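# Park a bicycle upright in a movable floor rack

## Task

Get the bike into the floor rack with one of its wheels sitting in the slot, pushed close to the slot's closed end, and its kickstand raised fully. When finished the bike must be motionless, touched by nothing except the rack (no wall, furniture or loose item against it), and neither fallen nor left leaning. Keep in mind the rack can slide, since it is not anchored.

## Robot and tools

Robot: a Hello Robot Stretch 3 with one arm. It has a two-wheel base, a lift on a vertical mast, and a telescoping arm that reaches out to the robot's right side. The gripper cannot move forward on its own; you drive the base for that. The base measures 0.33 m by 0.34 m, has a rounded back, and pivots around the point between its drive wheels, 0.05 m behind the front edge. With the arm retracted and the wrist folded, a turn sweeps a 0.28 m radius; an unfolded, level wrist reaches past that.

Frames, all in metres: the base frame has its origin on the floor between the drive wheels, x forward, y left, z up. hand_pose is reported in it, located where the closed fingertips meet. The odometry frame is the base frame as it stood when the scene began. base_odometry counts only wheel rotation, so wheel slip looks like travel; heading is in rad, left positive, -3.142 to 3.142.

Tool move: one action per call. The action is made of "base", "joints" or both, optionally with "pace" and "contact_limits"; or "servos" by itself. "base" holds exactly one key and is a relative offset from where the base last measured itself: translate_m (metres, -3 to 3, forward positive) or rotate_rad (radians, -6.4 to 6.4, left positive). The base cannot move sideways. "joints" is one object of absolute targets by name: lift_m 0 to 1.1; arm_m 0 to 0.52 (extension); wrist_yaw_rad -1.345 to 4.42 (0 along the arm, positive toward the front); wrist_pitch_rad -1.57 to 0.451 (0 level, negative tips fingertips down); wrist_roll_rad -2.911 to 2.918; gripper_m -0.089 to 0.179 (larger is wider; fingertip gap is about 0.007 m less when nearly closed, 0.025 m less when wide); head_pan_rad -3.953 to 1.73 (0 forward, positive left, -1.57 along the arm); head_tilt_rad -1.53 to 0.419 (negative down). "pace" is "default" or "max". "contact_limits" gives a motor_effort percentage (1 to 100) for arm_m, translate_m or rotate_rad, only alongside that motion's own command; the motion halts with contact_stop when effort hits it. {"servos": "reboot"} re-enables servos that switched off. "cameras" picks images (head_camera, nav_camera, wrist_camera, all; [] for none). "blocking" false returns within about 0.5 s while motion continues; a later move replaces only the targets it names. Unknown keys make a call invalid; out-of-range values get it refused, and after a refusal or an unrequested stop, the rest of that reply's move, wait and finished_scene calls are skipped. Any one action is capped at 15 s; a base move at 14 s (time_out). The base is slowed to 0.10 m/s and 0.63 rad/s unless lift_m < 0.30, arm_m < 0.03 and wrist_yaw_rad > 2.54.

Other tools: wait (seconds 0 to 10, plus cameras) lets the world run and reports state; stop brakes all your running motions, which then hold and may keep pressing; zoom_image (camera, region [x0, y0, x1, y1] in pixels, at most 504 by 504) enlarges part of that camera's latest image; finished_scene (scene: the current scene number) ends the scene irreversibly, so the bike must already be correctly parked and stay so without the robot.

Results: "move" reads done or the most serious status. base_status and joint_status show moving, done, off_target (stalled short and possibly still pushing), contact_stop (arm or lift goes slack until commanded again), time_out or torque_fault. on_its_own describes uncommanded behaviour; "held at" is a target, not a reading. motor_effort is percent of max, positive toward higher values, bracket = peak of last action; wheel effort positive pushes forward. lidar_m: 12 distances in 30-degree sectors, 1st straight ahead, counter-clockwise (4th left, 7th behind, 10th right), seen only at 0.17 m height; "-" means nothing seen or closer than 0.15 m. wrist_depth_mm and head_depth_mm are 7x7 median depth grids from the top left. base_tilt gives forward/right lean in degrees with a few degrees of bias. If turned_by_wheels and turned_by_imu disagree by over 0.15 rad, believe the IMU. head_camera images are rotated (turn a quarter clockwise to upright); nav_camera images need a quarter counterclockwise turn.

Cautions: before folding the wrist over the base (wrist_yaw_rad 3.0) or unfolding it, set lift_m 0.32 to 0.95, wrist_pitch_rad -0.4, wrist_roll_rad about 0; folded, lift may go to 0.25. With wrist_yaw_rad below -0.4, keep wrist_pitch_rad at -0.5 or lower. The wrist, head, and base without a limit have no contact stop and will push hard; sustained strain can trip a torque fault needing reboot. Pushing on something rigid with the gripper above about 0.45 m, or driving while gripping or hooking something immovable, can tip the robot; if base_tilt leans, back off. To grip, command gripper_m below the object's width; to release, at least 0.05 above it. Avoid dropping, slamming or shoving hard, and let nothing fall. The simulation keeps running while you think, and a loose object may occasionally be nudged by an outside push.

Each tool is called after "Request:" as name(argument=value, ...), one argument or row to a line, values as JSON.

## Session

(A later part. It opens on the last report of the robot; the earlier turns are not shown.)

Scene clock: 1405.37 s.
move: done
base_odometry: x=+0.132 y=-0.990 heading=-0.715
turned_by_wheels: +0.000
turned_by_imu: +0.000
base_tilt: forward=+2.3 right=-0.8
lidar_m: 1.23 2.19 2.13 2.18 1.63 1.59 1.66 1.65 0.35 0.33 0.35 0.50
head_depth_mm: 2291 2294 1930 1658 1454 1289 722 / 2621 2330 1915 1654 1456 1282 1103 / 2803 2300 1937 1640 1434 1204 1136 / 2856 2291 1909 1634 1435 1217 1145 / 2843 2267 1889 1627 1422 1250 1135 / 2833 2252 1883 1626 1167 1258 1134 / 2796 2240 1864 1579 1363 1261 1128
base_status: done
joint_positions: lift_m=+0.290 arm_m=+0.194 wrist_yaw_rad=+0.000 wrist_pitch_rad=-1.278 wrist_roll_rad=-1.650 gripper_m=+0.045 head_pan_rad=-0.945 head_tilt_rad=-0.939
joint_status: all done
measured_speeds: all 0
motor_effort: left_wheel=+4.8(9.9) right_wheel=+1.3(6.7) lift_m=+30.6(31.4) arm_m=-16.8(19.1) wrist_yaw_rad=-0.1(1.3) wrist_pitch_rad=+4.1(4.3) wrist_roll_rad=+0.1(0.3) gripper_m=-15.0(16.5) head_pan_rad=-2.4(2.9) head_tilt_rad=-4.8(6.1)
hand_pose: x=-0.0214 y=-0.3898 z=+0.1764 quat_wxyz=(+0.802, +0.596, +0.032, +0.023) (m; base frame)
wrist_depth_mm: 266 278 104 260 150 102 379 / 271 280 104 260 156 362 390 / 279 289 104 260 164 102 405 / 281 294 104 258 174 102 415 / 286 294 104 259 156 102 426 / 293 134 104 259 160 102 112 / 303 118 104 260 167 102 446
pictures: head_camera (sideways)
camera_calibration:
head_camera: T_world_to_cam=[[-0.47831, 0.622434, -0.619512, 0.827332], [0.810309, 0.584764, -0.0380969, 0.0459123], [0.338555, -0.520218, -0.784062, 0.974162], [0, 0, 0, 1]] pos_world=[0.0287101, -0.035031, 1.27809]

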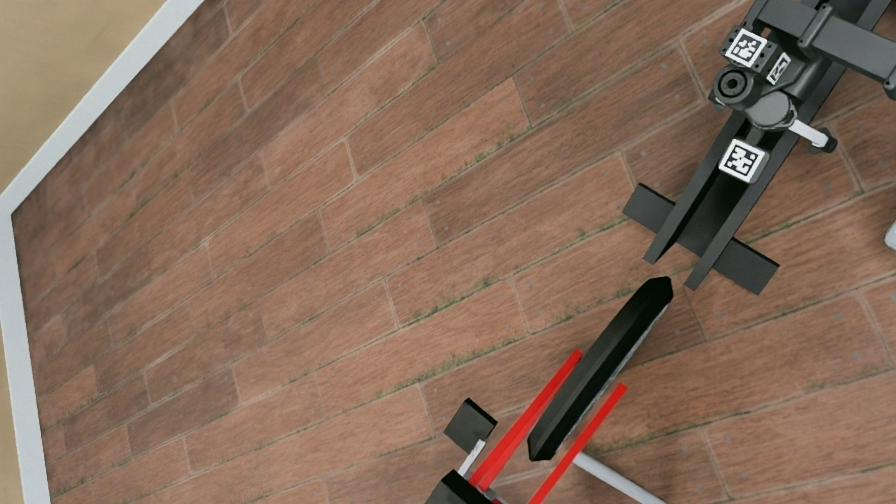

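Request:
move(
  base={"translate_m": 0.08},
  joints={"arm_m": 0.198},
  cameras=["head_camera", "wrist_camera"],
)

Request:
zoom_image(
  camera="head_camera",
  region=[500, 150, 800, 450],
)

Scene clock: 1414.57 s.
move: done
base_odometry: x=+0.192 y=-1.042 heading=-0.715
turned_by_wheels: +0.000
turned_by_imu: -0.001
base_tilt: forward=+2.3 right=-0.8
lidar_m: 1.18 2.15 2.09 2.19 1.70 1.66 1.73 1.69 0.35 0.34 0.35 0.50
head_depth_mm: 2359 2327 1938 1655 1448 1291 728 / 2623 2319 1941 1644 1444 1290 1105 / 2895 2287 1926 1646 1435 1198 1130 / 2869 2278 1914 1638 1427 1197 1143 / 2827 2277 1880 1636 1429 1244 1133 / 2827 2243 1874 1621 1153 1259 1137 / 2775 2238 1849 1588 1373 1257 1132
base_status: done
joint_positions: lift_m=+0.290 arm_m=+0.198 wrist_yaw_rad=+0.001 wrist_pitch_rad=-1.280 wrist_roll_rad=-1.653 gripper_m=+0.045 head_pan_rad=-0.945 head_tilt_rad=-0.939
joint_status: all done
measured_speeds: all 0
motor_effort: left_wheel=+4.9(9.5) right_wheel=+1.6(7.3) lift_m=+31.6(31.7) arm_m=+17.5(20.2) wrist_yaw_rad=-1.2(2.2) wrist_pitch_rad=+3.8(4.9) wrist_roll_rad=+0.8(1.6) gripper_m=-15.6(16.6) head_pan_rad=-2.1(2.6) head_tilt_rad=-4.6(6.0)
hand_pose: x=-0.0213 y=-0.3934 z=+0.1763 quat_wxyz=(+0.801, +0.597, +0.034, +0.025) (m; base frame)
wrist_depth_mm: 267 277 104 260 149 101 382 / 273 283 104 259 134 367 390 / 278 292 104 257 163 101 408 / 282 297 104 258 172 145 415 / 288 303 104 260 154 102 424 / 294 135 104 259 159 102 112 / 301 118 104 261 165 102 445
pictures: head_camera (sideways), wrist_camera
camera_calibration:
head_camera: T_world_to_cam=[[-0.47831, 0.622434, -0.619512, 0.827332], [0.810308, 0.584764, -0.0380969, 0.0459123], [0.338555, -0.520218, -0.784062, 0.974162], [0, 0, 0, 1]] pos_world=[0.0287101, -0.035031, 1.27809]
wrist_camera: T_world_to_cam=[[-0.0429528, -0.966392, 0.253461, -0.409965], [-0.985528, 0.0826235, 0.148013, 0.0177518], [-0.16398, -0.243435, -0.955955, 0.232451], [0, 0, 0, 1]] pos_world=[0.038003, -0.341066, 0.323495]

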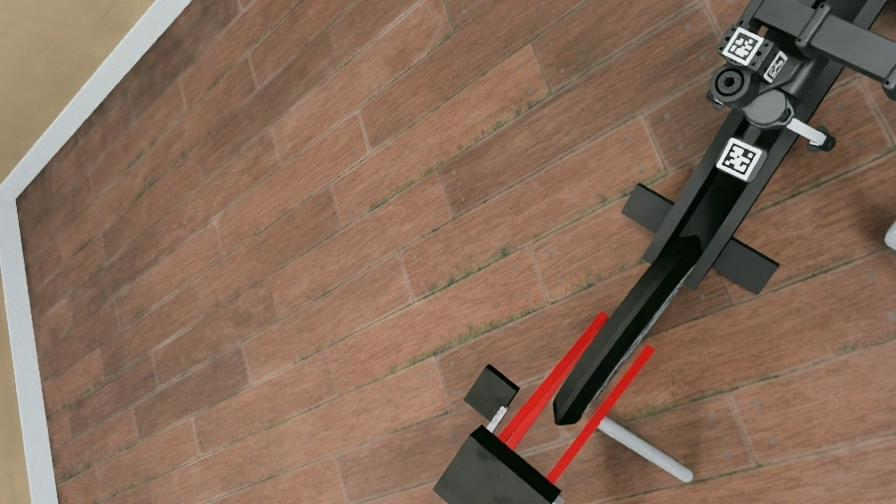

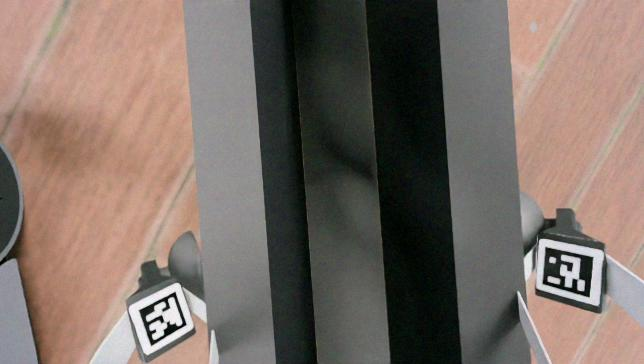

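Scaled by 1.680 from the camera's 896x504 image, which has a finer 1280x720 frame.

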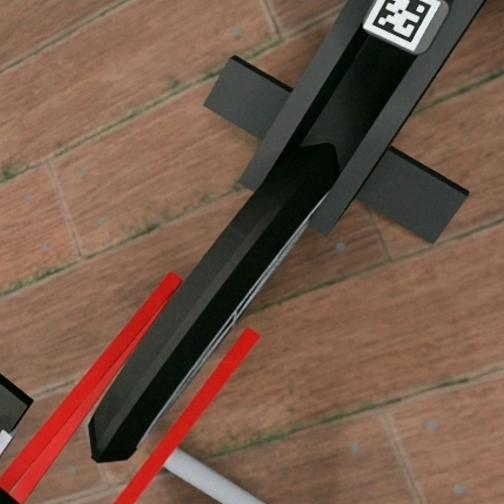

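Request:
move(
  base={"translate_m": 0.04},
  cameras=["head_camera"],
)

Request:
zoom_image(
  camera="head_camera",
  region=[500, 150, 800, 450],
)

Scene clock: 1419.50 s.
move: done
base_odometry: x=+0.222 y=-1.069 heading=-0.715
turned_by_wheels: +0.000
turned_by_imu: -0.002
base_tilt: forward=+2.3 right=-0.8
lidar_m: 1.15 2.12 2.06 2.16 1.73 1.68 1.77 1.71 0.35 0.34 0.35 0.47
head_depth_mm: 2348 2350 1960 1655 1452 1290 728 / 2689 2313 1937 1653 1448 1281 1104 / 2915 2292 1905 1648 1438 1201 1130 / 2846 2302 1901 1625 1426 1108 1147 / 2804 2277 1915 1632 1426 1246 1141 / 2814 2275 1893 1619 1232 1262 1138 / 2685 2241 1882 1616 1239 1255 1134
base_status: done
joint_positions: lift_m=+0.290 arm_m=+0.198 wrist_yaw_rad=-0.004 wrist_pitch_rad=-1.289 wrist_roll_rad=-1.654 gripper_m=+0.045 head_pan_rad=-0.945 head_tilt_rad=-0.939
joint_status: not commanded
measured_speeds: all 0
motor_effort: left_wheel=+0.0(9.9) right_wheel=+13.9(14.4) lift_m=+30.4(34.2) arm_m=+12.9(14.6) wrist_yaw_rad=+2.7(4.4) wrist_pitch_rad=+5.8(5.9) wrist_roll_rad=+1.5(1.5) gripper_m=-15.6(16.8) head_pan_rad=-2.0(2.8) head_tilt_rad=-5.1(6.1)
hand_pose: x=-0.0215 y=-0.3912 z=+0.1759 quat_wxyz=(+0.799, +0.601, +0.032, +0.023) (m; base frame)
wrist_depth_mm: 267 276 104 261 148 102 376 / 276 279 103 259 134 360 387 / 278 293 104 259 160 102 406 / 284 295 104 260 171 146 407 / 289 299 104 263 152 102 426 / 298 134 104 262 158 102 112 / 302 118 104 260 168 102 454
pictures: head_camera (sideways)
camera_calibration:
head_camera: T_world_to_cam=[[-0.478309, 0.622435, -0.619512, 0.827332], [0.810309, 0.584763, -0.0380969, 0.0459123], [0.338555, -0.520218, -0.784062, 0.974162], [0, 0, 0, 1]] pos_world=[0.0287101, -0.035031, 1.27809]

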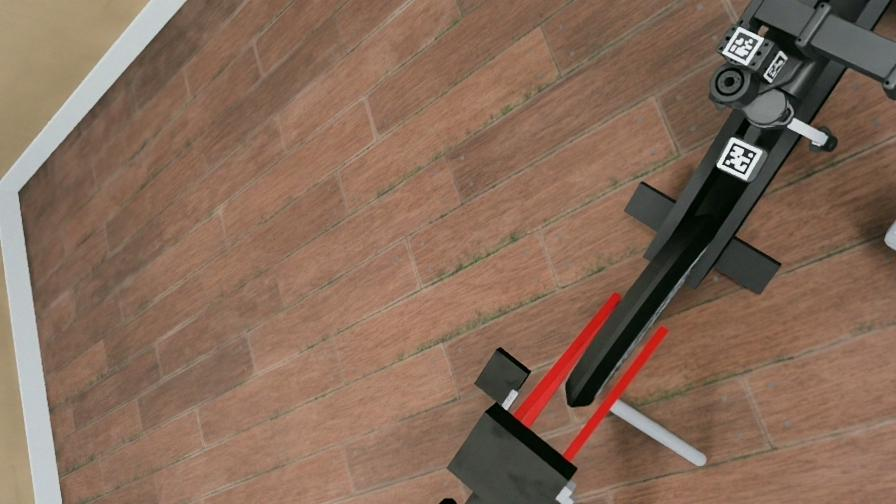

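Scaled by 1.680 from the camera's 896x504 image, which has a finer 1280x720 frame.

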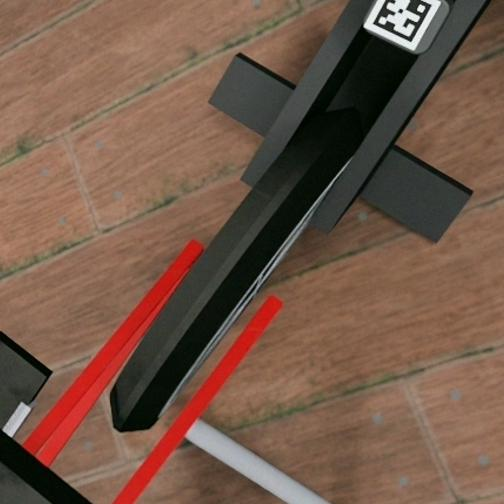

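Request:
move(
  joints={"lift_m": 0.262, "arm_m": 0.255, "wrist_pitch_rad": -1.4},
  cameras=["head_camera", "wrist_camera"],
)

Request:
zoom_image(
  camera="head_camera",
  region=[500, 150, 800, 450],
)

Scene clock: 1426.97 s.
move: done
base_odometry: x=+0.222 y=-1.069 heading=-0.716
turned_by_wheels: -0.001
turned_by_imu: -0.013
base_tilt: forward=+2.3 right=-0.8
lidar_m: 1.15 2.12 2.06 2.16 1.74 1.68 1.77 1.71 0.37 0.35 0.36 0.52
head_depth_mm: 2355 2336 1944 1668 1461 823 751 / 2642 2321 1930 1655 1445 1176 1120 / 2897 2315 1914 1648 1441 1181 1151 / 2852 2284 1911 1641 1429 1115 1146 / 2853 2275 1891 1623 1409 1245 1139 / 2765 2253 1884 1619 1239 1255 1135 / 2695 2222 1873 927 1343 1256 1138
base_status: not commanded
joint_positions: lift_m=+0.262 arm_m=+0.255 wrist_yaw_rad=+0.005 wrist_pitch_rad=-1.442 wrist_roll_rad=-1.660 gripper_m=+0.045 head_pan_rad=-0.945 head_tilt_rad=-0.939
joint_status: all done
measured_speeds: all 0
on_its_own: right_wheel is at rest, and its effort (+29.4) is outside its rest range (-21 to +21)
motor_effort: left_wheel=-9.6(9.7) right_wheel=+29.4(29.7) lift_m=+26.7(28.7) arm_m=+26.2(27.5) wrist_yaw_rad=-4.5(13.5) wrist_pitch_rad=+7.7(8.5) wrist_roll_rad=+3.1(10.1) gripper_m=-16.4(17.1) head_pan_rad=-1.9(2.7) head_tilt_rad=-5.8(6.3)
hand_pose: x=-0.0213 y=-0.4091 z=+0.1435 quat_wxyz=(+0.750, +0.660, +0.035, +0.031) (m; base frame)
wrist_depth_mm: 265 268 121 247 149 289 297 / 269 270 101 248 129 293 303 / 276 278 101 253 162 96 313 / 284 287 103 258 178 146 320 / 289 294 107 259 184 120 328 / 299 138 106 263 156 100 113 / 304 118 107 266 171 101 346
pictures: head_camera (sideways), wrist_camera
camera_calibration:
head_camera: T_world_to_cam=[[-0.478309, 0.622435, -0.619512, 0.827332], [0.810309, 0.584763, -0.0380969, 0.0459123], [0.338555, -0.520218, -0.784062, 0.974162], [0, 0, 0, 1]] pos_world=[0.0287101, -0.035031, 1.27809]
wrist_camera: T_world_to_cam=[[-0.0326531, -0.994981, 0.0945864, -0.40549], [-0.985902, 0.0476042, 0.160409, 0.0077716], [-0.164106, -0.0880151, -0.982508, 0.264656], [0, 0, 0, 1]] pos_world=[0.0378532, -0.380531, 0.297134]

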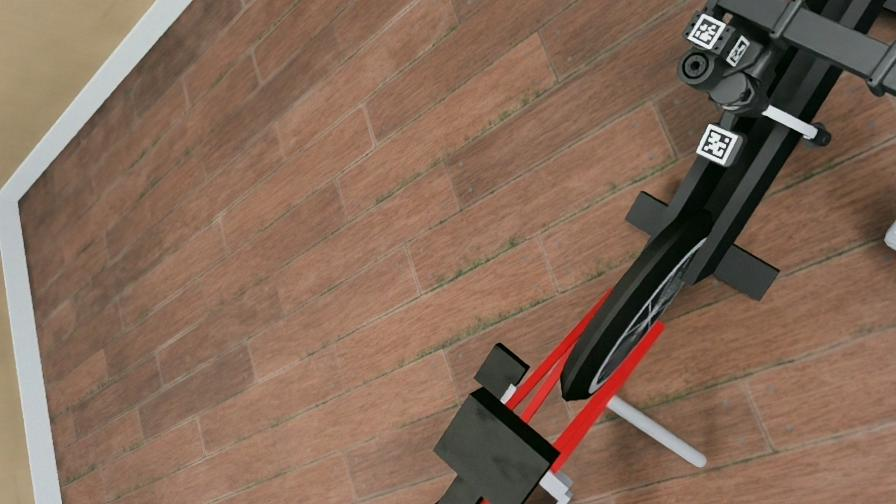

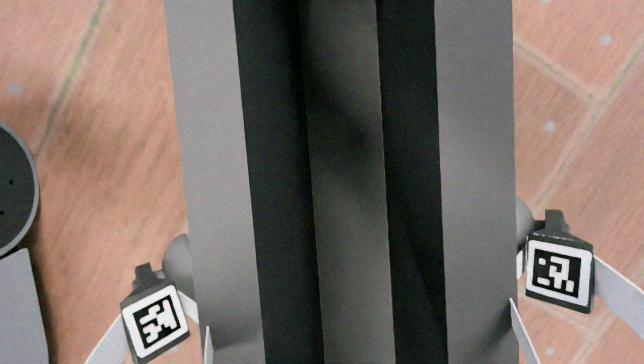

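Scaled by 1.680 from the camera's 896x504 image, which has a finer 1280x720 frame.

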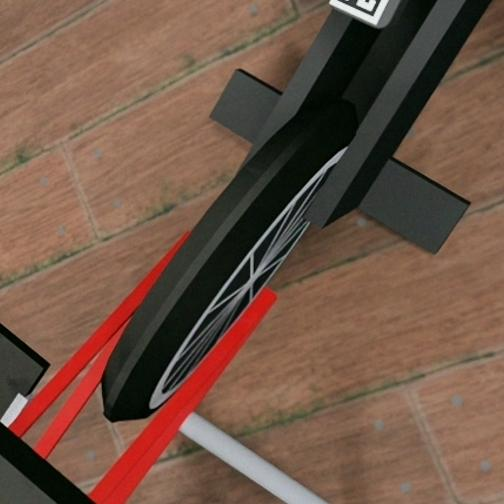

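Request:
move(
)

Scene clock: 1456.43 s.
base_odometry: x=+0.222 y=-1.069 heading=-0.716
turned_by_wheels: +0.000
turned_by_imu: -0.001
base_tilt: forward=+2.3 right=-0.8
lidar_m: 1.15 2.12 2.07 2.15 1.74 1.68 1.76 1.72 0.37 0.35 0.36 0.52
head_depth_mm: 2335 2341 1935 1657 1450 829 749 / 2686 2317 1925 1657 1448 1176 1122 / 2926 2311 1921 1644 1445 1187 1146 / 2840 2305 1919 1627 1436 1122 1140 / 2869 2252 1905 1625 1405 1253 1145 / 2816 2240 1887 1618 1231 1263 1138 / 2699 2222 1865 924 1345 1258 1131
base_status: not commanded
joint_positions: lift_m=+0.262 arm_m=+0.255 wrist_yaw_rad=+0.005 wrist_pitch_rad=-1.442 wrist_roll_rad=-1.660 gripper_m=+0.045 head_pan_rad=-0.945 head_tilt_rad=-0.939
joint_status: all done
measured_speeds: all 0
on_its_own: right_wheel is at rest, and its effort (+29.2) is outside its rest range (-21 to +21)
motor_effort: left_wheel=-9.3(9.7) right_wheel=+29.2(29.7) lift_m=+25.3(28.7) arm_m=+9.8(27.5) wrist_yaw_rad=-4.6(13.5) wrist_pitch_rad=+7.3(8.5) wrist_roll_rad=+3.1(10.1) gripper_m=-16.6(17.1) head_pan_rad=-1.9(2.7) head_tilt_rad=-4.8(6.3)
hand_pose: x=-0.0213 y=-0.4092 z=+0.1435 quat_wxyz=(+0.750, +0.660, +0.035, +0.031) (m; base frame)
wrist_depth_mm: 264 267 120 246 149 290 293 / 269 271 101 247 129 295 303 / 277 282 102 252 163 96 312 / 281 287 103 256 180 146 322 / 291 294 106 258 184 121 328 / 302 145 105 263 156 100 112 / 303 118 108 264 172 101 352
pictures: head_camera (sideways), nav_camera (sideways), wrist_camera
camera_calibration:
head_camera: T_world_to_cam=[[-0.478309, 0.622435, -0.619512, 0.827332], [0.810309, 0.584763, -0.0380969, 0.0459123], [0.338555, -0.520218, -0.784062, 0.974162], [0, 0, 0, 1]] pos_world=[0.0287101, -0.035031, 1.27809]
nav_camera: T_world_to_cam=[[0.419045, -0.680916, 0.600629, -0.743241], [-0.823339, -0.56384, -0.064785, 0.135836], [0.382772, -0.467374, -0.796899, 0.991155], [0, 0, 0, 1]] pos_world=[0.0439037, 0.0337446, 1.24506]
wrist_camera: T_world_to_cam=[[-0.0326534, -0.994981, 0.0945865, -0.405505], [-0.985902, 0.0476044, 0.160409, 0.00777681], [-0.164106, -0.0880152, -0.982508, 0.264628], [0, 0, 0, 1]] pos_world=[0.0378533, -0.380548, 0.297107]

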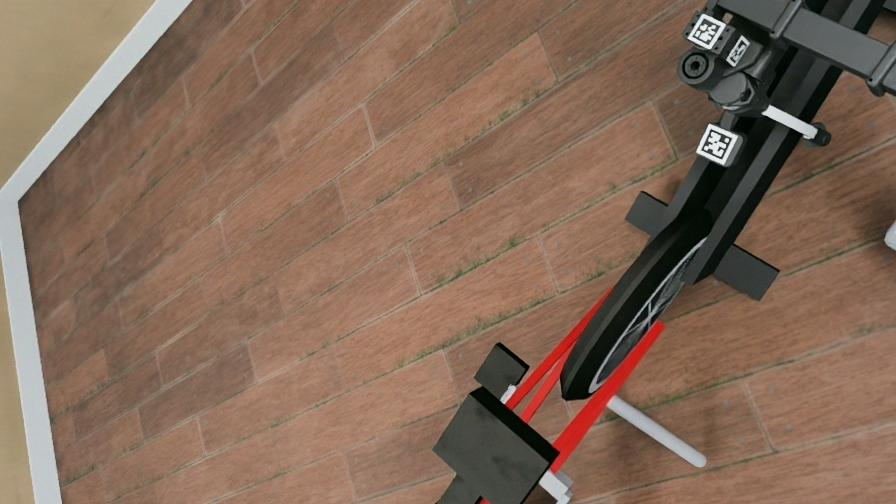

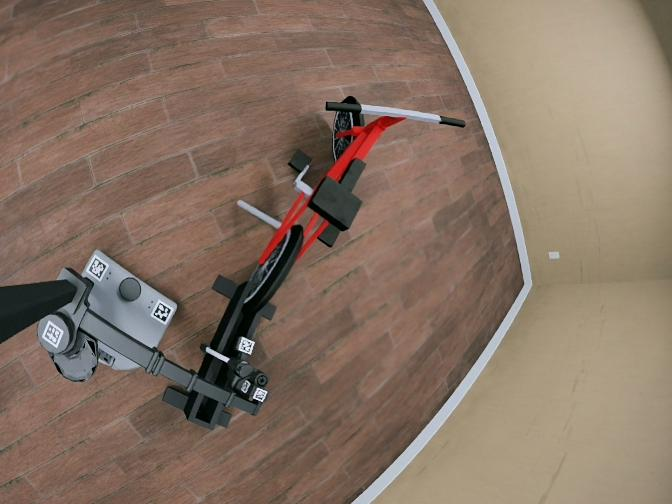

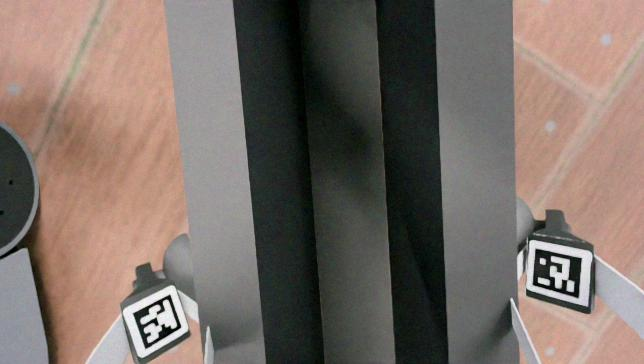

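Request:
move(
  joints={"lift_m":0.24,"arm_m":0.28,"wrist_pitch_rad":-1.47},
)

Request:
zoom_image(
  camera="head_camera",
  region=[420, 100, 896, 504],
)

Scene clock: 1460.07 s.
move: contact_stop
base_odometry: x=+0.222 y=-1.069 heading=-0.715
turned_by_wheels: +0.001
turned_by_imu: -0.011
base_tilt: forward=+2.4 right=-0.8
lidar_m: 1.14 2.14 2.06 2.15 1.74 1.68 1.75 1.72 0.35 0.34 0.35 0.51
head_depth_mm: 2317 2336 1931 1657 1458 846 765 / 2648 2304 1919 1654 1451 1149 1108 / 2823 2287 1911 1645 1441 1204 1141 / 2852 2256 1890 1626 1432 1119 1149 / 2817 2274 1910 1628 1397 1245 1146 / 2800 2244 1864 1621 1213 1260 1138 / 2777 2249 1860 921 1343 1252 1136
base_status: not commanded
joint_positions: lift_m=+0.254 arm_m=+0.280 wrist_yaw_rad=-0.003 wrist_pitch_rad=-1.557 wrist_roll_rad=-1.640 gripper_m=+0.045 head_pan_rad=-0.946 head_tilt_rad=-0.942
joint_status: lift_m contact_stop (moved -0.008 of -0.022); wrist_pitch_rad off_target (ended at -1.557, target -1.470); the others done
measured_speeds: translate_m=+0.000 rotate_rad=-0.001 lift_m=+0.002 arm_m=+0.000 wrist_yaw_rad=+0.000 wrist_pitch_rad=+0.000 wrist_roll_rad=+0.000 head_pan_rad=+0.000 head_tilt_rad=+0.000
on_its_own: lift_m is slack since a contact_stop (your +0.240 is given up); wrist_pitch_rad is at rest, and its effort (+16.3) is outside its rest range (-8 to +12)
motor_effort: left_wheel=+2.4(10.4) right_wheel=-2.8(30.5) lift_m=+22.6(26.6) arm_m=+24.3(25.9) wrist_yaw_rad=+3.7(5.6) wrist_pitch_rad=+16.3(17.3) wrist_roll_rad=-3.4(6.8) gripper_m=-15.8(17.4) head_pan_rad=-2.1(2.6) head_tilt_rad=-4.4(5.6)
hand_pose: x=-0.0213 y=-0.4045 z=+0.1366 quat_wxyz=(+0.711, +0.702, +0.024, +0.023) (m; base frame)
wrist_depth_mm: 283 279 118 253 - 266 266 / 288 287 127 262 108 274 273 / 295 293 126 271 110 282 279 / 278 301 126 276 114 290 288 / 276 315 132 282 117 144 294 / 271 320 132 282 121 121 301 / 270 120 136 273 123 316 308
pictures: head_camera (sideways), nav_camera (sideways), wrist_camera
camera_calibration:
head_camera: T_world_to_cam=[[-0.478951, 0.624375, -0.617059, 0.824139], [0.810698, 0.584224, -0.0380997, 0.0459133], [0.336712, -0.518496, -0.785994, 0.976686], [0, 0, 0, 1]] pos_world=[0.028639, -0.0349883, 1.27796]
nav_camera: T_world_to_cam=[[0.419606, -0.682762, 0.598136, -0.739997], [-0.823899, -0.56303, -0.064705, 0.135735], [0.380947, -0.465653, -0.798778, 0.993609], [0, 0, 0, 1]] pos_world=[0.0438263, 0.0338588, 1.24507]
wrist_camera: T_world_to_cam=[[-0.0607195, -0.99794, -0.0206886, -0.386219], [-0.984644, 0.0564861, 0.165183, 0.0116468], [-0.163674, 0.0304008, -0.986046, 0.306613], [0, 0, 0, 1]] pos_world=[0.0382016, -0.395403, 0.292421]

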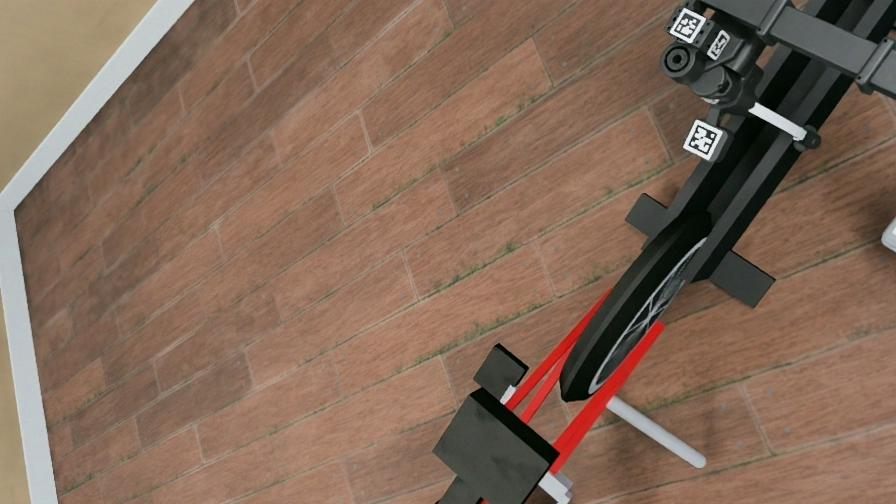

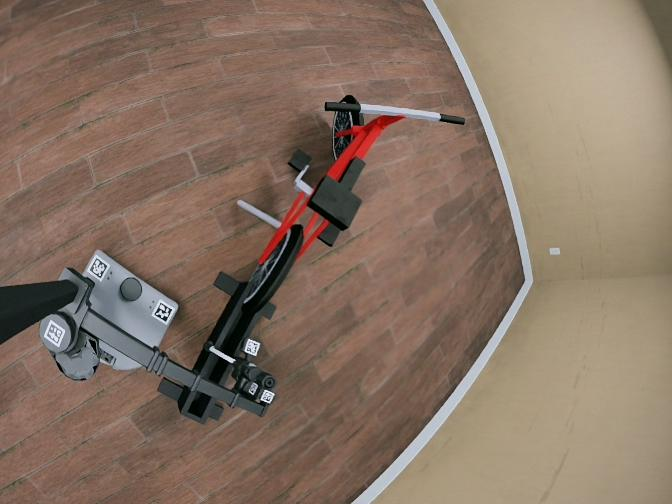

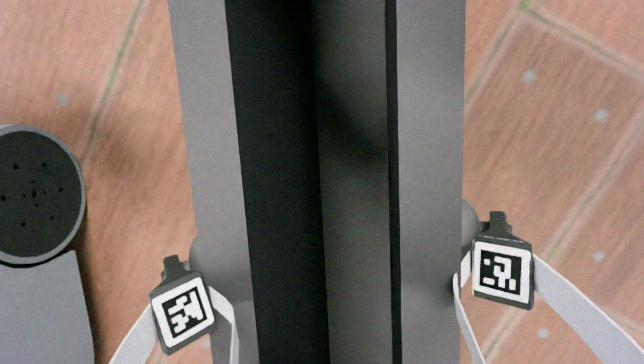

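Scaled by 1.059 from the camera's 896x504 image, which has a finer 1280x720 frame.

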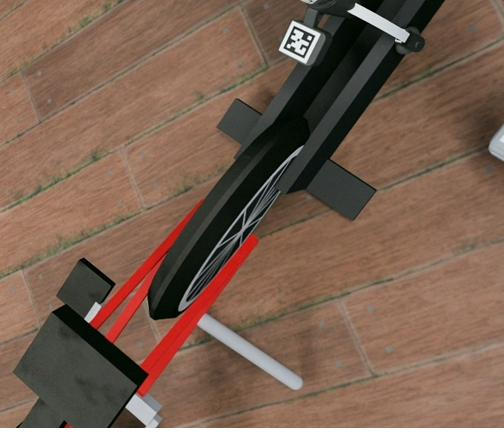

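Request:
move(
  joints={"lift_m":0.24},
)

Request:
zoom_image(
  camera="head_camera",
  region=[500, 100, 896, 400],
)

Scene clock: 1476.47 s.
move: contact_stop
base_odometry: x=+0.222 y=-1.069 heading=-0.715
turned_by_wheels: +0.000
turned_by_imu: -0.001
base_tilt: forward=+2.2 right=-0.8
lidar_m: 1.14 2.14 2.06 2.15 1.74 1.68 1.76 1.71 0.35 0.34 0.35 0.51
head_depth_mm: 2308 2316 1933 1664 1458 839 763 / 2607 2304 1926 1647 1439 1158 1107 / 2830 2314 1915 1644 1430 1220 1136 / 2882 2296 1908 1626 1429 1120 1138 / 2823 2242 1873 1618 1407 1238 1140 / 2796 2248 1878 1617 1213 1259 1138 / 2704 2235 1880 920 1343 1251 1128
base_status: not commanded
joint_positions: lift_m=+0.255 arm_m=+0.280 wrist_yaw_rad=-0.003 wrist_pitch_rad=-1.557 wrist_roll_rad=-1.640 gripper_m=+0.045 head_pan_rad=-0.946 head_tilt_rad=-0.942
joint_status: lift_m contact_stop (moved +0.001 of -0.014)
measured_speeds: translate_m=+0.000 rotate_rad=+0.000 lift_m=+0.004 arm_m=+0.000 wrist_yaw_rad=+0.000 wrist_pitch_rad=+0.000 wrist_roll_rad=+0.000 head_pan_rad=+0.000 head_tilt_rad=+0.000
on_its_own: lift_m is slack since a contact_stop (your +0.240 is given up); wrist_pitch_rad is at rest, and its effort (+15.6) is outside its rest range (-8 to +12)
motor_effort: left_wheel=+2.3(2.6) right_wheel=-2.5(2.9) lift_m=+20.7(23.9) arm_m=+4.6(7.2) wrist_yaw_rad=+2.6(3.6) wrist_pitch_rad=+15.6(16.6) wrist_roll_rad=-3.4(3.5) gripper_m=-17.0(17.0) head_pan_rad=-2.1(2.1) head_tilt_rad=-3.6(4.7)
hand_pose: x=-0.0213 y=-0.4044 z=+0.1375 quat_wxyz=(+0.711, +0.702, +0.024, +0.023) (m; base frame)
wrist_depth_mm: 283 284 118 255 106 273 266 / 290 289 122 259 109 277 273 / 297 293 125 269 111 285 279 / 279 305 127 277 115 291 286 / 274 315 133 283 117 150 295 / 273 320 133 282 121 121 301 / 269 120 137 273 124 318 306
pictures: head_camera (sideways), nav_camera (sideways), wrist_camera
camera_calibration:
head_camera: T_world_to_cam=[[-0.478954, 0.624373, -0.617059, 0.824139], [0.810695, 0.584227, -0.0380997, 0.0459134], [0.336714, -0.518495, -0.785994, 0.976686], [0, 0, 0, 1]] pos_world=[0.0286391, -0.0349882, 1.27796]
nav_camera: T_world_to_cam=[[0.419609, -0.68276, 0.598136, -0.739997], [-0.823897, -0.563034, -0.064705, 0.135734], [0.380949, -0.465652, -0.798778, 0.993609], [0, 0, 0, 1]] pos_world=[0.0438261, 0.033859, 1.24507]
wrist_camera: T_world_to_cam=[[-0.0607638, -0.997937, -0.0207438, -0.386178], [-0.984642, 0.0565206, 0.165186, 0.011509], [-0.163673, 0.0304626, -0.986044, 0.307542], [0, 0, 0, 1]] pos_world=[0.0382028, -0.3954, 0.293338]

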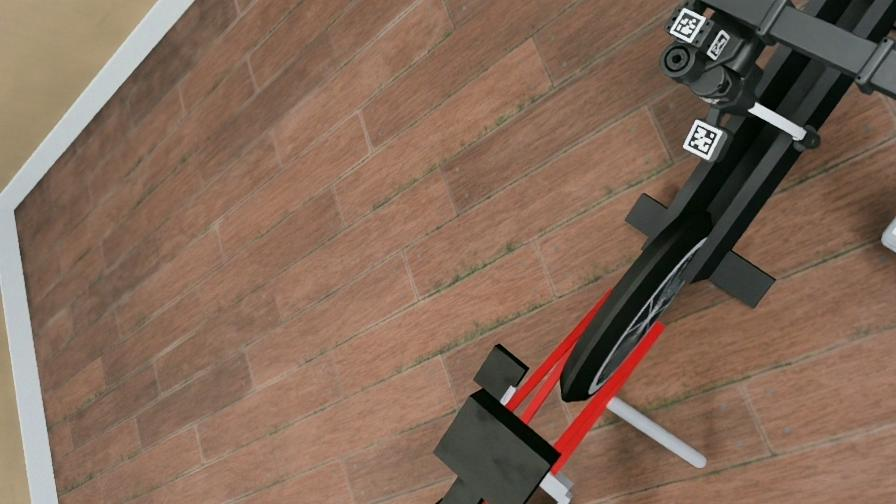

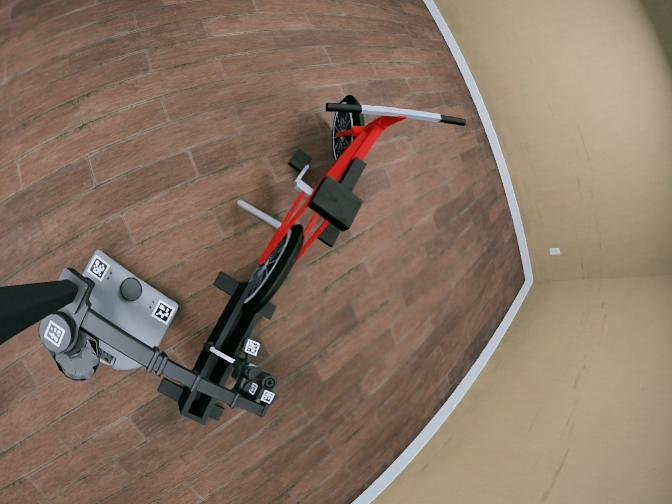

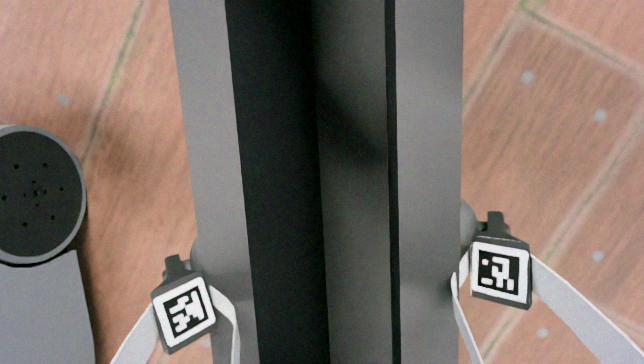

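Scaled by 1.273 from the camera's 896x504 image, which has a finer 1280x720 frame.

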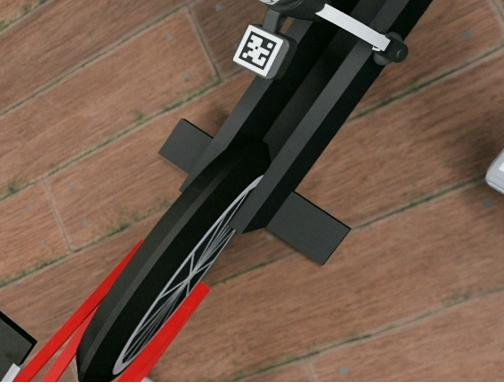

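Request:
move(
  joints={"arm_m":0.30,"lift_m":0.262,"wrist_pitch_rad":-1.5},
  cameras=["head_camera","wrist_camera"],
)

Request:
zoom_image(
  camera="head_camera",
  region=[500, 100, 896, 400],
)

Scene clock: 1495.83 s.
move: off_target
base_odometry: x=+0.222 y=-1.069 heading=-0.715
turned_by_wheels: +0.000
turned_by_imu: -0.002
base_tilt: forward=+2.3 right=-0.8
lidar_m: 1.13 2.14 2.06 2.15 1.74 1.68 1.75 1.72 0.38 0.36 0.37 0.53
head_depth_mm: 2305 2298 1939 1664 1454 840 753 / 2621 2319 1941 1651 1443 1109 1125 / 2817 2297 1904 1625 1442 1205 1142 / 2870 2243 1889 1639 1426 1142 1150 / 2830 2269 1889 1621 1111 1244 1141 / 2776 2248 1891 1277 1224 1265 1133 / 2701 2232 1876 934 1365 1251 1130
base_status: not commanded
joint_positions: lift_m=+0.262 arm_m=+0.300 wrist_yaw_rad=+0.009 wrist_pitch_rad=-1.557 wrist_roll_rad=-1.660 gripper_m=+0.045 head_pan_rad=-0.946 head_tilt_rad=-0.942
joint_status: wrist_pitch_rad off_target (ended at -1.557, target -1.500); the others done
measured_speeds: all 0
motor_effort: left_wheel=-0.5(2.4) right_wheel=+9.8(9.9) lift_m=+26.7(30.6) arm_m=+20.9(28.8) wrist_yaw_rad=-7.8(8.8) wrist_pitch_rad=+10.5(15.8) wrist_roll_rad=+3.1(3.5) gripper_m=-16.3(17.2) head_pan_rad=-1.6(2.5) head_tilt_rad=-3.4(4.3)
hand_pose: x=-0.0215 y=-0.4245 z=+0.1442 quat_wxyz=(+0.711, +0.702, +0.035, +0.034) (m; base frame)
wrist_depth_mm: 291 286 126 265 114 276 271 / 297 292 128 270 118 280 283 / 300 301 131 278 120 291 286 / 304 314 134 285 123 299 295 / 299 318 138 287 126 156 305 / 298 328 139 277 130 120 314 / 287 115 143 257 134 320 317
pictures: head_camera (sideways), wrist_camera
camera_calibration:
head_camera: T_world_to_cam=[[-0.478953, 0.624374, -0.617059, 0.824139], [0.810696, 0.584226, -0.0380997, 0.0459133], [0.336713, -0.518495, -0.785994, 0.976686], [0, 0, 0, 1]] pos_world=[0.0286391, -0.0349882, 1.27796]
wrist_camera: T_world_to_cam=[[-0.0289116, -0.999371, -0.0205451, -0.406023], [-0.985902, 0.025121, 0.165429, -0.00210461], [-0.164809, 0.0250383, -0.986008, 0.312414], [0, 0, 0, 1]] pos_world=[0.0376749, -0.413537, 0.300049]

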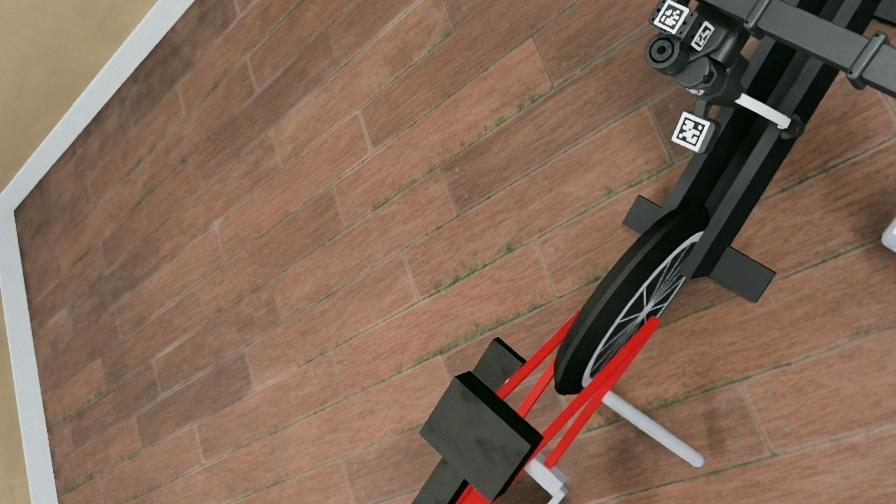

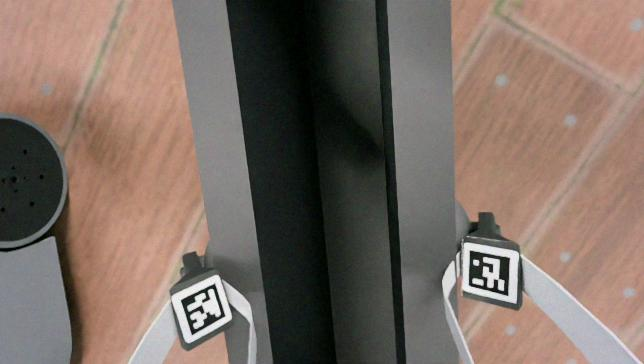

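Scaled by 1.273 from the camera's 896x504 image, which has a finer 1280x720 frame.

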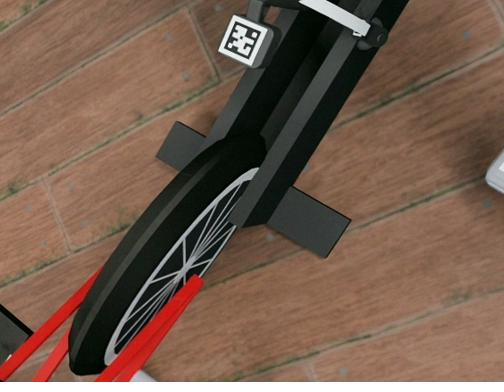

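Request:
move(
  joints={"arm_m":0.305,"lift_m":0.24,"wrist_pitch_rad":-1.5},
  cameras=["head_camera","wrist_camera"],
)

Request:
zoom_image(
  camera="head_camera",
  region=[500, 100, 896, 400],
)

Scene clock: 1501.90 s.
move: contact_stop
base_odometry: x=+0.222 y=-1.069 heading=-0.715
turned_by_wheels: +0.000
turned_by_imu: -0.001
base_tilt: forward=+2.3 right=-0.8
lidar_m: 1.14 2.13 2.06 2.15 1.74 1.69 1.76 1.72 0.38 0.36 0.37 0.53
head_depth_mm: 2316 2315 1938 1650 1447 847 757 / 2641 2309 1924 1636 1448 1117 1117 / 2878 2292 1921 1648 1430 1186 1149 / 2825 2263 1894 1627 1436 1149 1151 / 2815 2264 1894 1640 1103 1246 1140 / 2791 2244 1873 1263 1244 1259 1137 / 2740 2232 1863 935 1360 1258 1128
base_status: not commanded
joint_positions: lift_m=+0.261 arm_m=+0.305 wrist_yaw_rad=+0.010 wrist_pitch_rad=-1.557 wrist_roll_rad=-1.661 gripper_m=+0.045 head_pan_rad=-0.946 head_tilt_rad=-0.942
joint_status: lift_m contact_stop (moved -0.001 of -0.022); wrist_pitch_rad off_target (ended at -1.557, target -1.500); the others done
measured_speeds: translate_m=+0.000 rotate_rad=+0.000 lift_m=+0.001 arm_m=+0.000 wrist_yaw_rad=+0.000 wrist_pitch_rad=+0.000 wrist_roll_rad=+0.000 head_pan_rad=+0.000 head_tilt_rad=+0.000
on_its_own: lift_m is slack since a contact_stop (your +0.240 is given up)
motor_effort: left_wheel=-1.8(1.9) right_wheel=+10.9(10.9) lift_m=+24.8(25.3) arm_m=+23.0(27.1) wrist_yaw_rad=-7.6(8.9) wrist_pitch_rad=+10.3(11.9) wrist_roll_rad=+3.6(3.9) gripper_m=-16.2(17.6) head_pan_rad=-1.4(2.3) head_tilt_rad=-3.8(4.2)
hand_pose: x=-0.0215 y=-0.4294 z=+0.1429 quat_wxyz=(+0.711, +0.702, +0.036, +0.035) (m; base frame)
wrist_depth_mm: 290 287 128 264 115 276 270 / 296 289 128 270 117 280 276 / 300 302 132 275 119 287 285 / 309 307 135 280 123 301 293 / 320 322 138 293 127 303 301 / 305 326 139 289 131 122 308 / 294 121 144 264 134 322 318
pictures: head_camera (sideways), wrist_camera
camera_calibration:
head_camera: T_world_to_cam=[[-0.478953, 0.624374, -0.617059, 0.824139], [0.810696, 0.584226, -0.0380997, 0.0459134], [0.336713, -0.518495, -0.785994, 0.976686], [0, 0, 0, 1]] pos_world=[0.0286391, -0.0349882, 1.27796]
wrist_camera: T_world_to_cam=[[-0.026921, -0.999418, -0.0209557, -0.410857], [-0.985946, 0.0230887, 0.165462, -0.0026558], [-0.164882, 0.0251156, -0.985993, 0.311289], [0, 0, 0, 1]] pos_world=[0.0376467, -0.418375, 0.298758]

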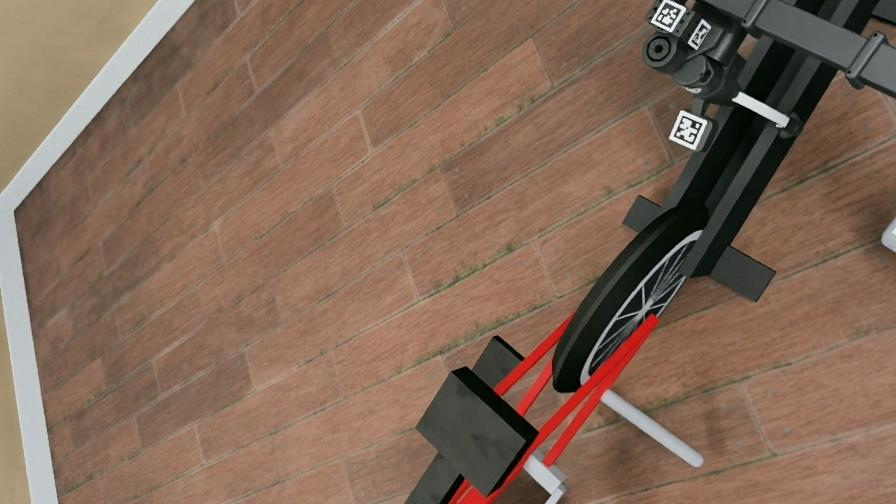

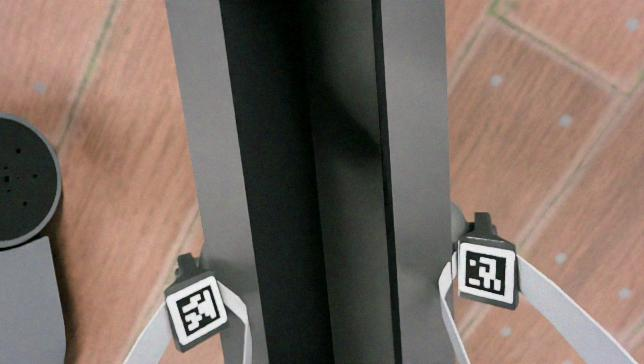

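Scaled by 1.273 from the camera's 896x504 image, which has a finer 1280x720 frame.

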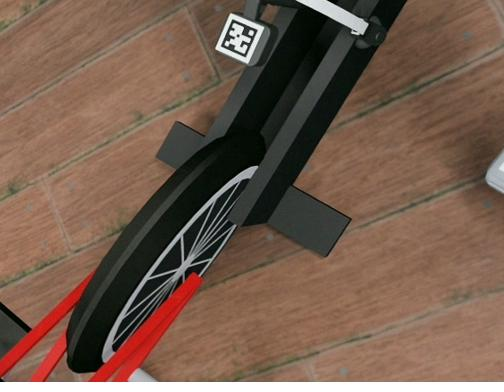

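Request:
move(
  joints={"arm_m":0.325,"lift_m":0.258},
  cameras=["head_camera","nav_camera","wrist_camera"],
)

Request:
zoom_image(
  camera="head_camera",
  region=[500, 100, 896, 400],
)

Scene clock: 1516.07 s.
move: contact_stop
base_odometry: x=+0.222 y=-1.069 heading=-0.715
turned_by_wheels: +0.000
turned_by_imu: +0.000
base_tilt: forward=+2.3 right=-0.8
lidar_m: 1.09 2.14 2.06 2.16 1.74 1.69 1.75 1.72 0.43 0.40 0.41 0.57
head_depth_mm: 2305 2332 1946 1655 1454 862 754 / 2626 2304 1925 1653 1442 1108 1132 / 2850 2294 1903 1650 1431 1144 1152 / 2865 2299 1887 1628 1079 1210 1140 / 2849 2258 1886 1339 1137 1258 1144 / 2779 2245 1869 1064 1368 1268 1142 / 2722 2210 1834 1519 1395 1257 1139
base_status: not commanded
joint_positions: lift_m=+0.261 arm_m=+0.325 wrist_yaw_rad=+0.000 wrist_pitch_rad=-1.526 wrist_roll_rad=-1.654 gripper_m=+0.045 head_pan_rad=-0.946 head_tilt_rad=-0.942
joint_status: lift_m contact_stop (moved +0.001 of -0.003); the others done
measured_speeds: all 0
on_its_own: lift_m is slack since a contact_stop
motor_effort: left_wheel=+0.8(4.1) right_wheel=+0.2(16.4) lift_m=+25.3(26.2) arm_m=+2.6(28.6) wrist_yaw_rad=+0.4(13.4) wrist_pitch_rad=+5.0(11.1) wrist_roll_rad=+1.1(7.0) gripper_m=-15.9(17.1) head_pan_rad=-1.7(2.5) head_tilt_rad=-3.9(4.9)
hand_pose: x=-0.0213 y=-0.4575 z=+0.1431 quat_wxyz=(+0.722, +0.691, +0.030, +0.028) (m; base frame)
wrist_depth_mm: 281 281 118 265 132 279 279 / 290 288 121 274 132 286 287 / 294 297 124 282 144 292 295 / 302 302 128 288 148 299 300 / 313 313 146 295 160 137 307 / 320 322 131 307 191 122 314 / 327 326 125 309 182 331 89
pictures: head_camera (sideways), nav_camera (sideways), wrist_camera
camera_calibration:
head_camera: T_world_to_cam=[[-0.478953, 0.624374, -0.617058, 0.824139], [0.810696, 0.584226, -0.0380997, 0.0459134], [0.336713, -0.518495, -0.785994, 0.976686], [0, 0, 0, 1]] pos_world=[0.0286391, -0.0349882, 1.27796]
nav_camera: T_world_to_cam=[[0.419608, -0.682761, 0.598136, -0.739996], [-0.823898, -0.563033, -0.0647049, 0.135734], [0.380948, -0.465652, -0.798778, 0.99361], [0, 0, 0, 1]] pos_world=[0.0438262, 0.033859, 1.24507]
wrist_camera: T_world_to_cam=[[-0.0438983, -0.998983, 0.0103265, -0.443554], [-0.985428, 0.0449982, 0.164035, 0.00838385], [-0.164332, -0.00297521, -0.986401, 0.299466], [0, 0, 0, 1]] pos_world=[0.0380023, -0.44259, 0.298598]

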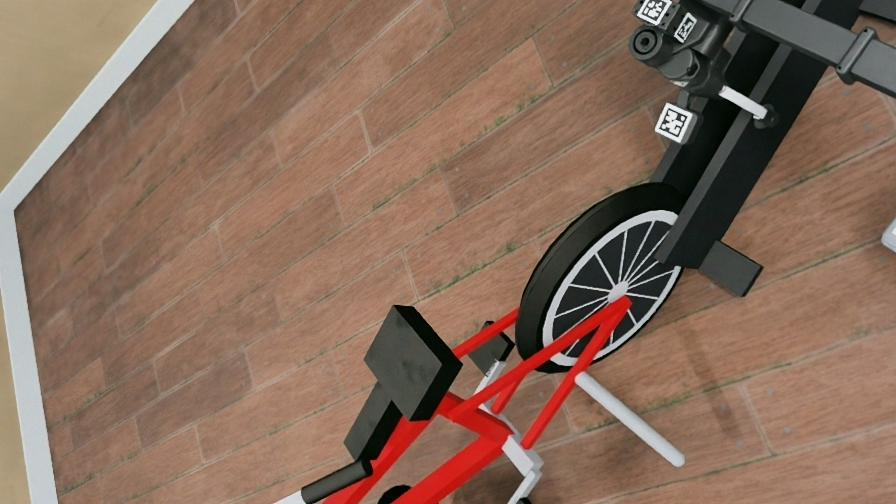

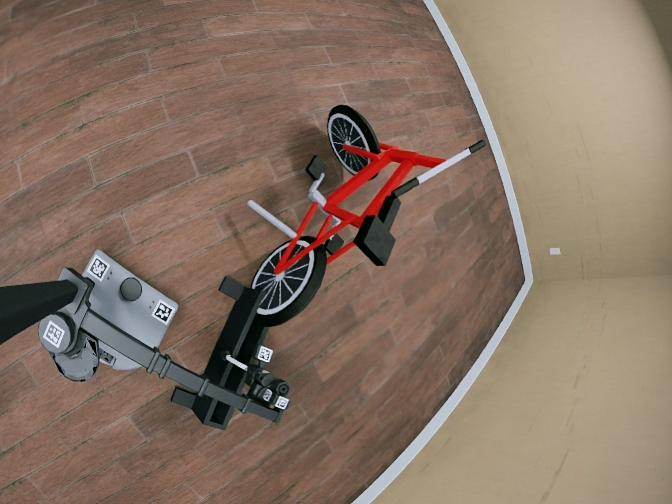

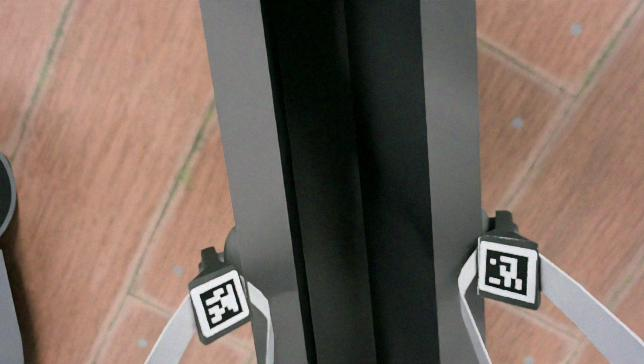

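Scaled by 1.273 from the camera's 896x504 image, which has a finer 1280x720 frame.

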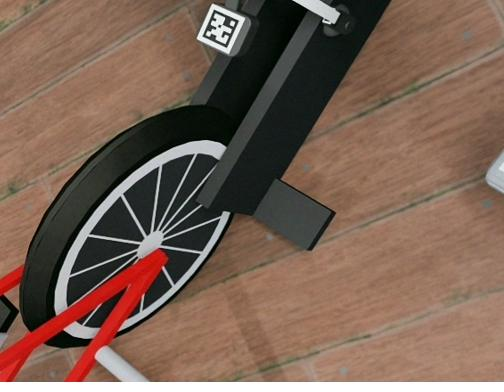

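Request:
move(
  joints={"arm_m":0.31,"lift_m":0.261,"wrist_pitch_rad":-1.54},
  cameras=["head_camera","wrist_camera"],
)

Scene clock: 1520.70 s.
move: done
base_odometry: x=+0.222 y=-1.069 heading=-0.715
turned_by_wheels: +0.000
turned_by_imu: -0.001
base_tilt: forward=+2.3 right=-0.8
lidar_m: 1.09 2.14 2.06 2.15 1.75 1.68 1.75 1.71 0.41 0.39 0.41 0.57
head_depth_mm: 2322 2343 1937 1664 1441 852 756 / 2629 2299 1916 1657 1449 1110 1115 / 2831 2298 1903 1641 1437 1146 1147 / 2852 2257 1901 1635 1076 1201 1148 / 2827 2249 1882 1344 1131 1272 1140 / 2814 2249 1878 1061 1368 1265 1138 / 2784 2238 1842 1530 1386 1263 1128
base_status: not commanded
joint_positions: lift_m=+0.261 arm_m=+0.310 wrist_yaw_rad=-0.004 wrist_pitch_rad=-1.522 wrist_roll_rad=-1.640 gripper_m=+0.045 head_pan_rad=-0.946 head_tilt_rad=-0.942
joint_status: all done
measured_speeds: all 0
motor_effort: left_wheel=+1.2(1.3) right_wheel=+2.1(2.1) lift_m=+27.5(27.6) arm_m=-19.8(22.0) wrist_yaw_rad=+3.6(3.8) wrist_pitch_rad=-3.6(4.2) wrist_roll_rad=-3.3(3.3) gripper_m=-16.6(16.9) head_pan_rad=-1.8(2.1) head_tilt_rad=-3.3(4.5)
hand_pose: x=-0.0213 y=-0.4434 z=+0.1426 quat_wxyz=(+0.723, +0.690, +0.024, +0.022) (m; base frame)
wrist_depth_mm: 278 282 118 267 141 277 279 / 286 286 121 273 150 287 285 / 293 294 124 281 157 296 293 / 301 304 128 285 163 302 302 / 309 312 149 292 170 135 311 / 322 318 131 304 182 123 314 / 328 326 130 312 189 327 327
pictures: head_camera (sideways), wrist_camera
camera_calibration:
head_camera: T_world_to_cam=[[-0.478953, 0.624374, -0.617059, 0.824139], [0.810696, 0.584226, -0.0380997, 0.0459133], [0.336713, -0.518495, -0.785994, 0.976686], [0, 0, 0, 1]] pos_world=[0.0286391, -0.0349882, 1.27796]
wrist_camera: T_world_to_cam=[[-0.060986, -0.998038, 0.0141858, -0.429989], [-0.984608, 0.0624854, 0.163227, 0.0157648], [-0.163793, -0.00401288, -0.986487, 0.298555], [0, 0, 0, 1]] pos_world=[0.0382001, -0.428933, 0.298047]

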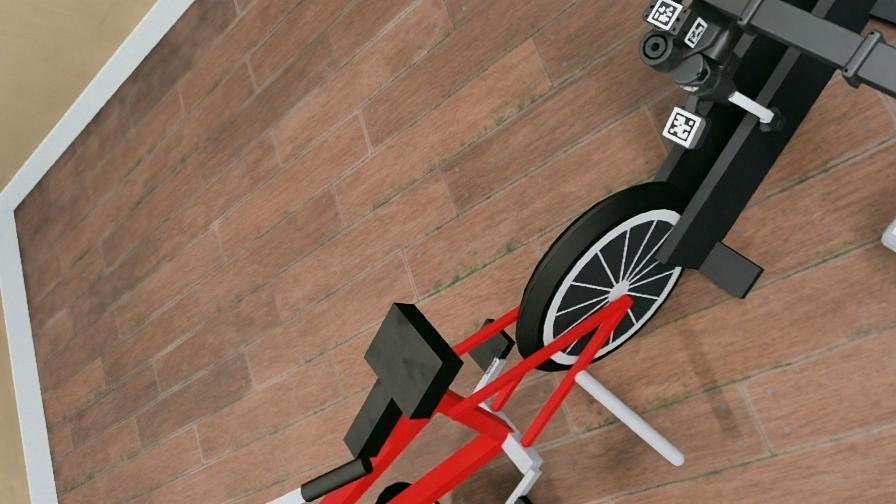

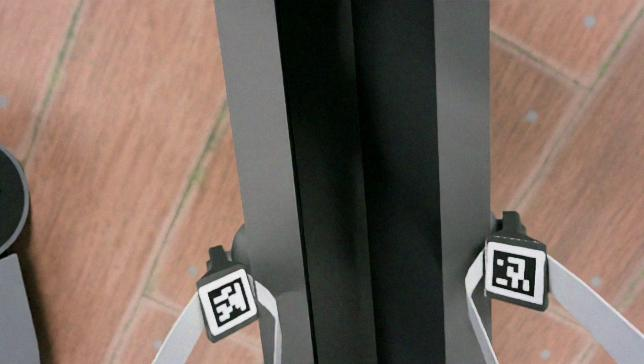

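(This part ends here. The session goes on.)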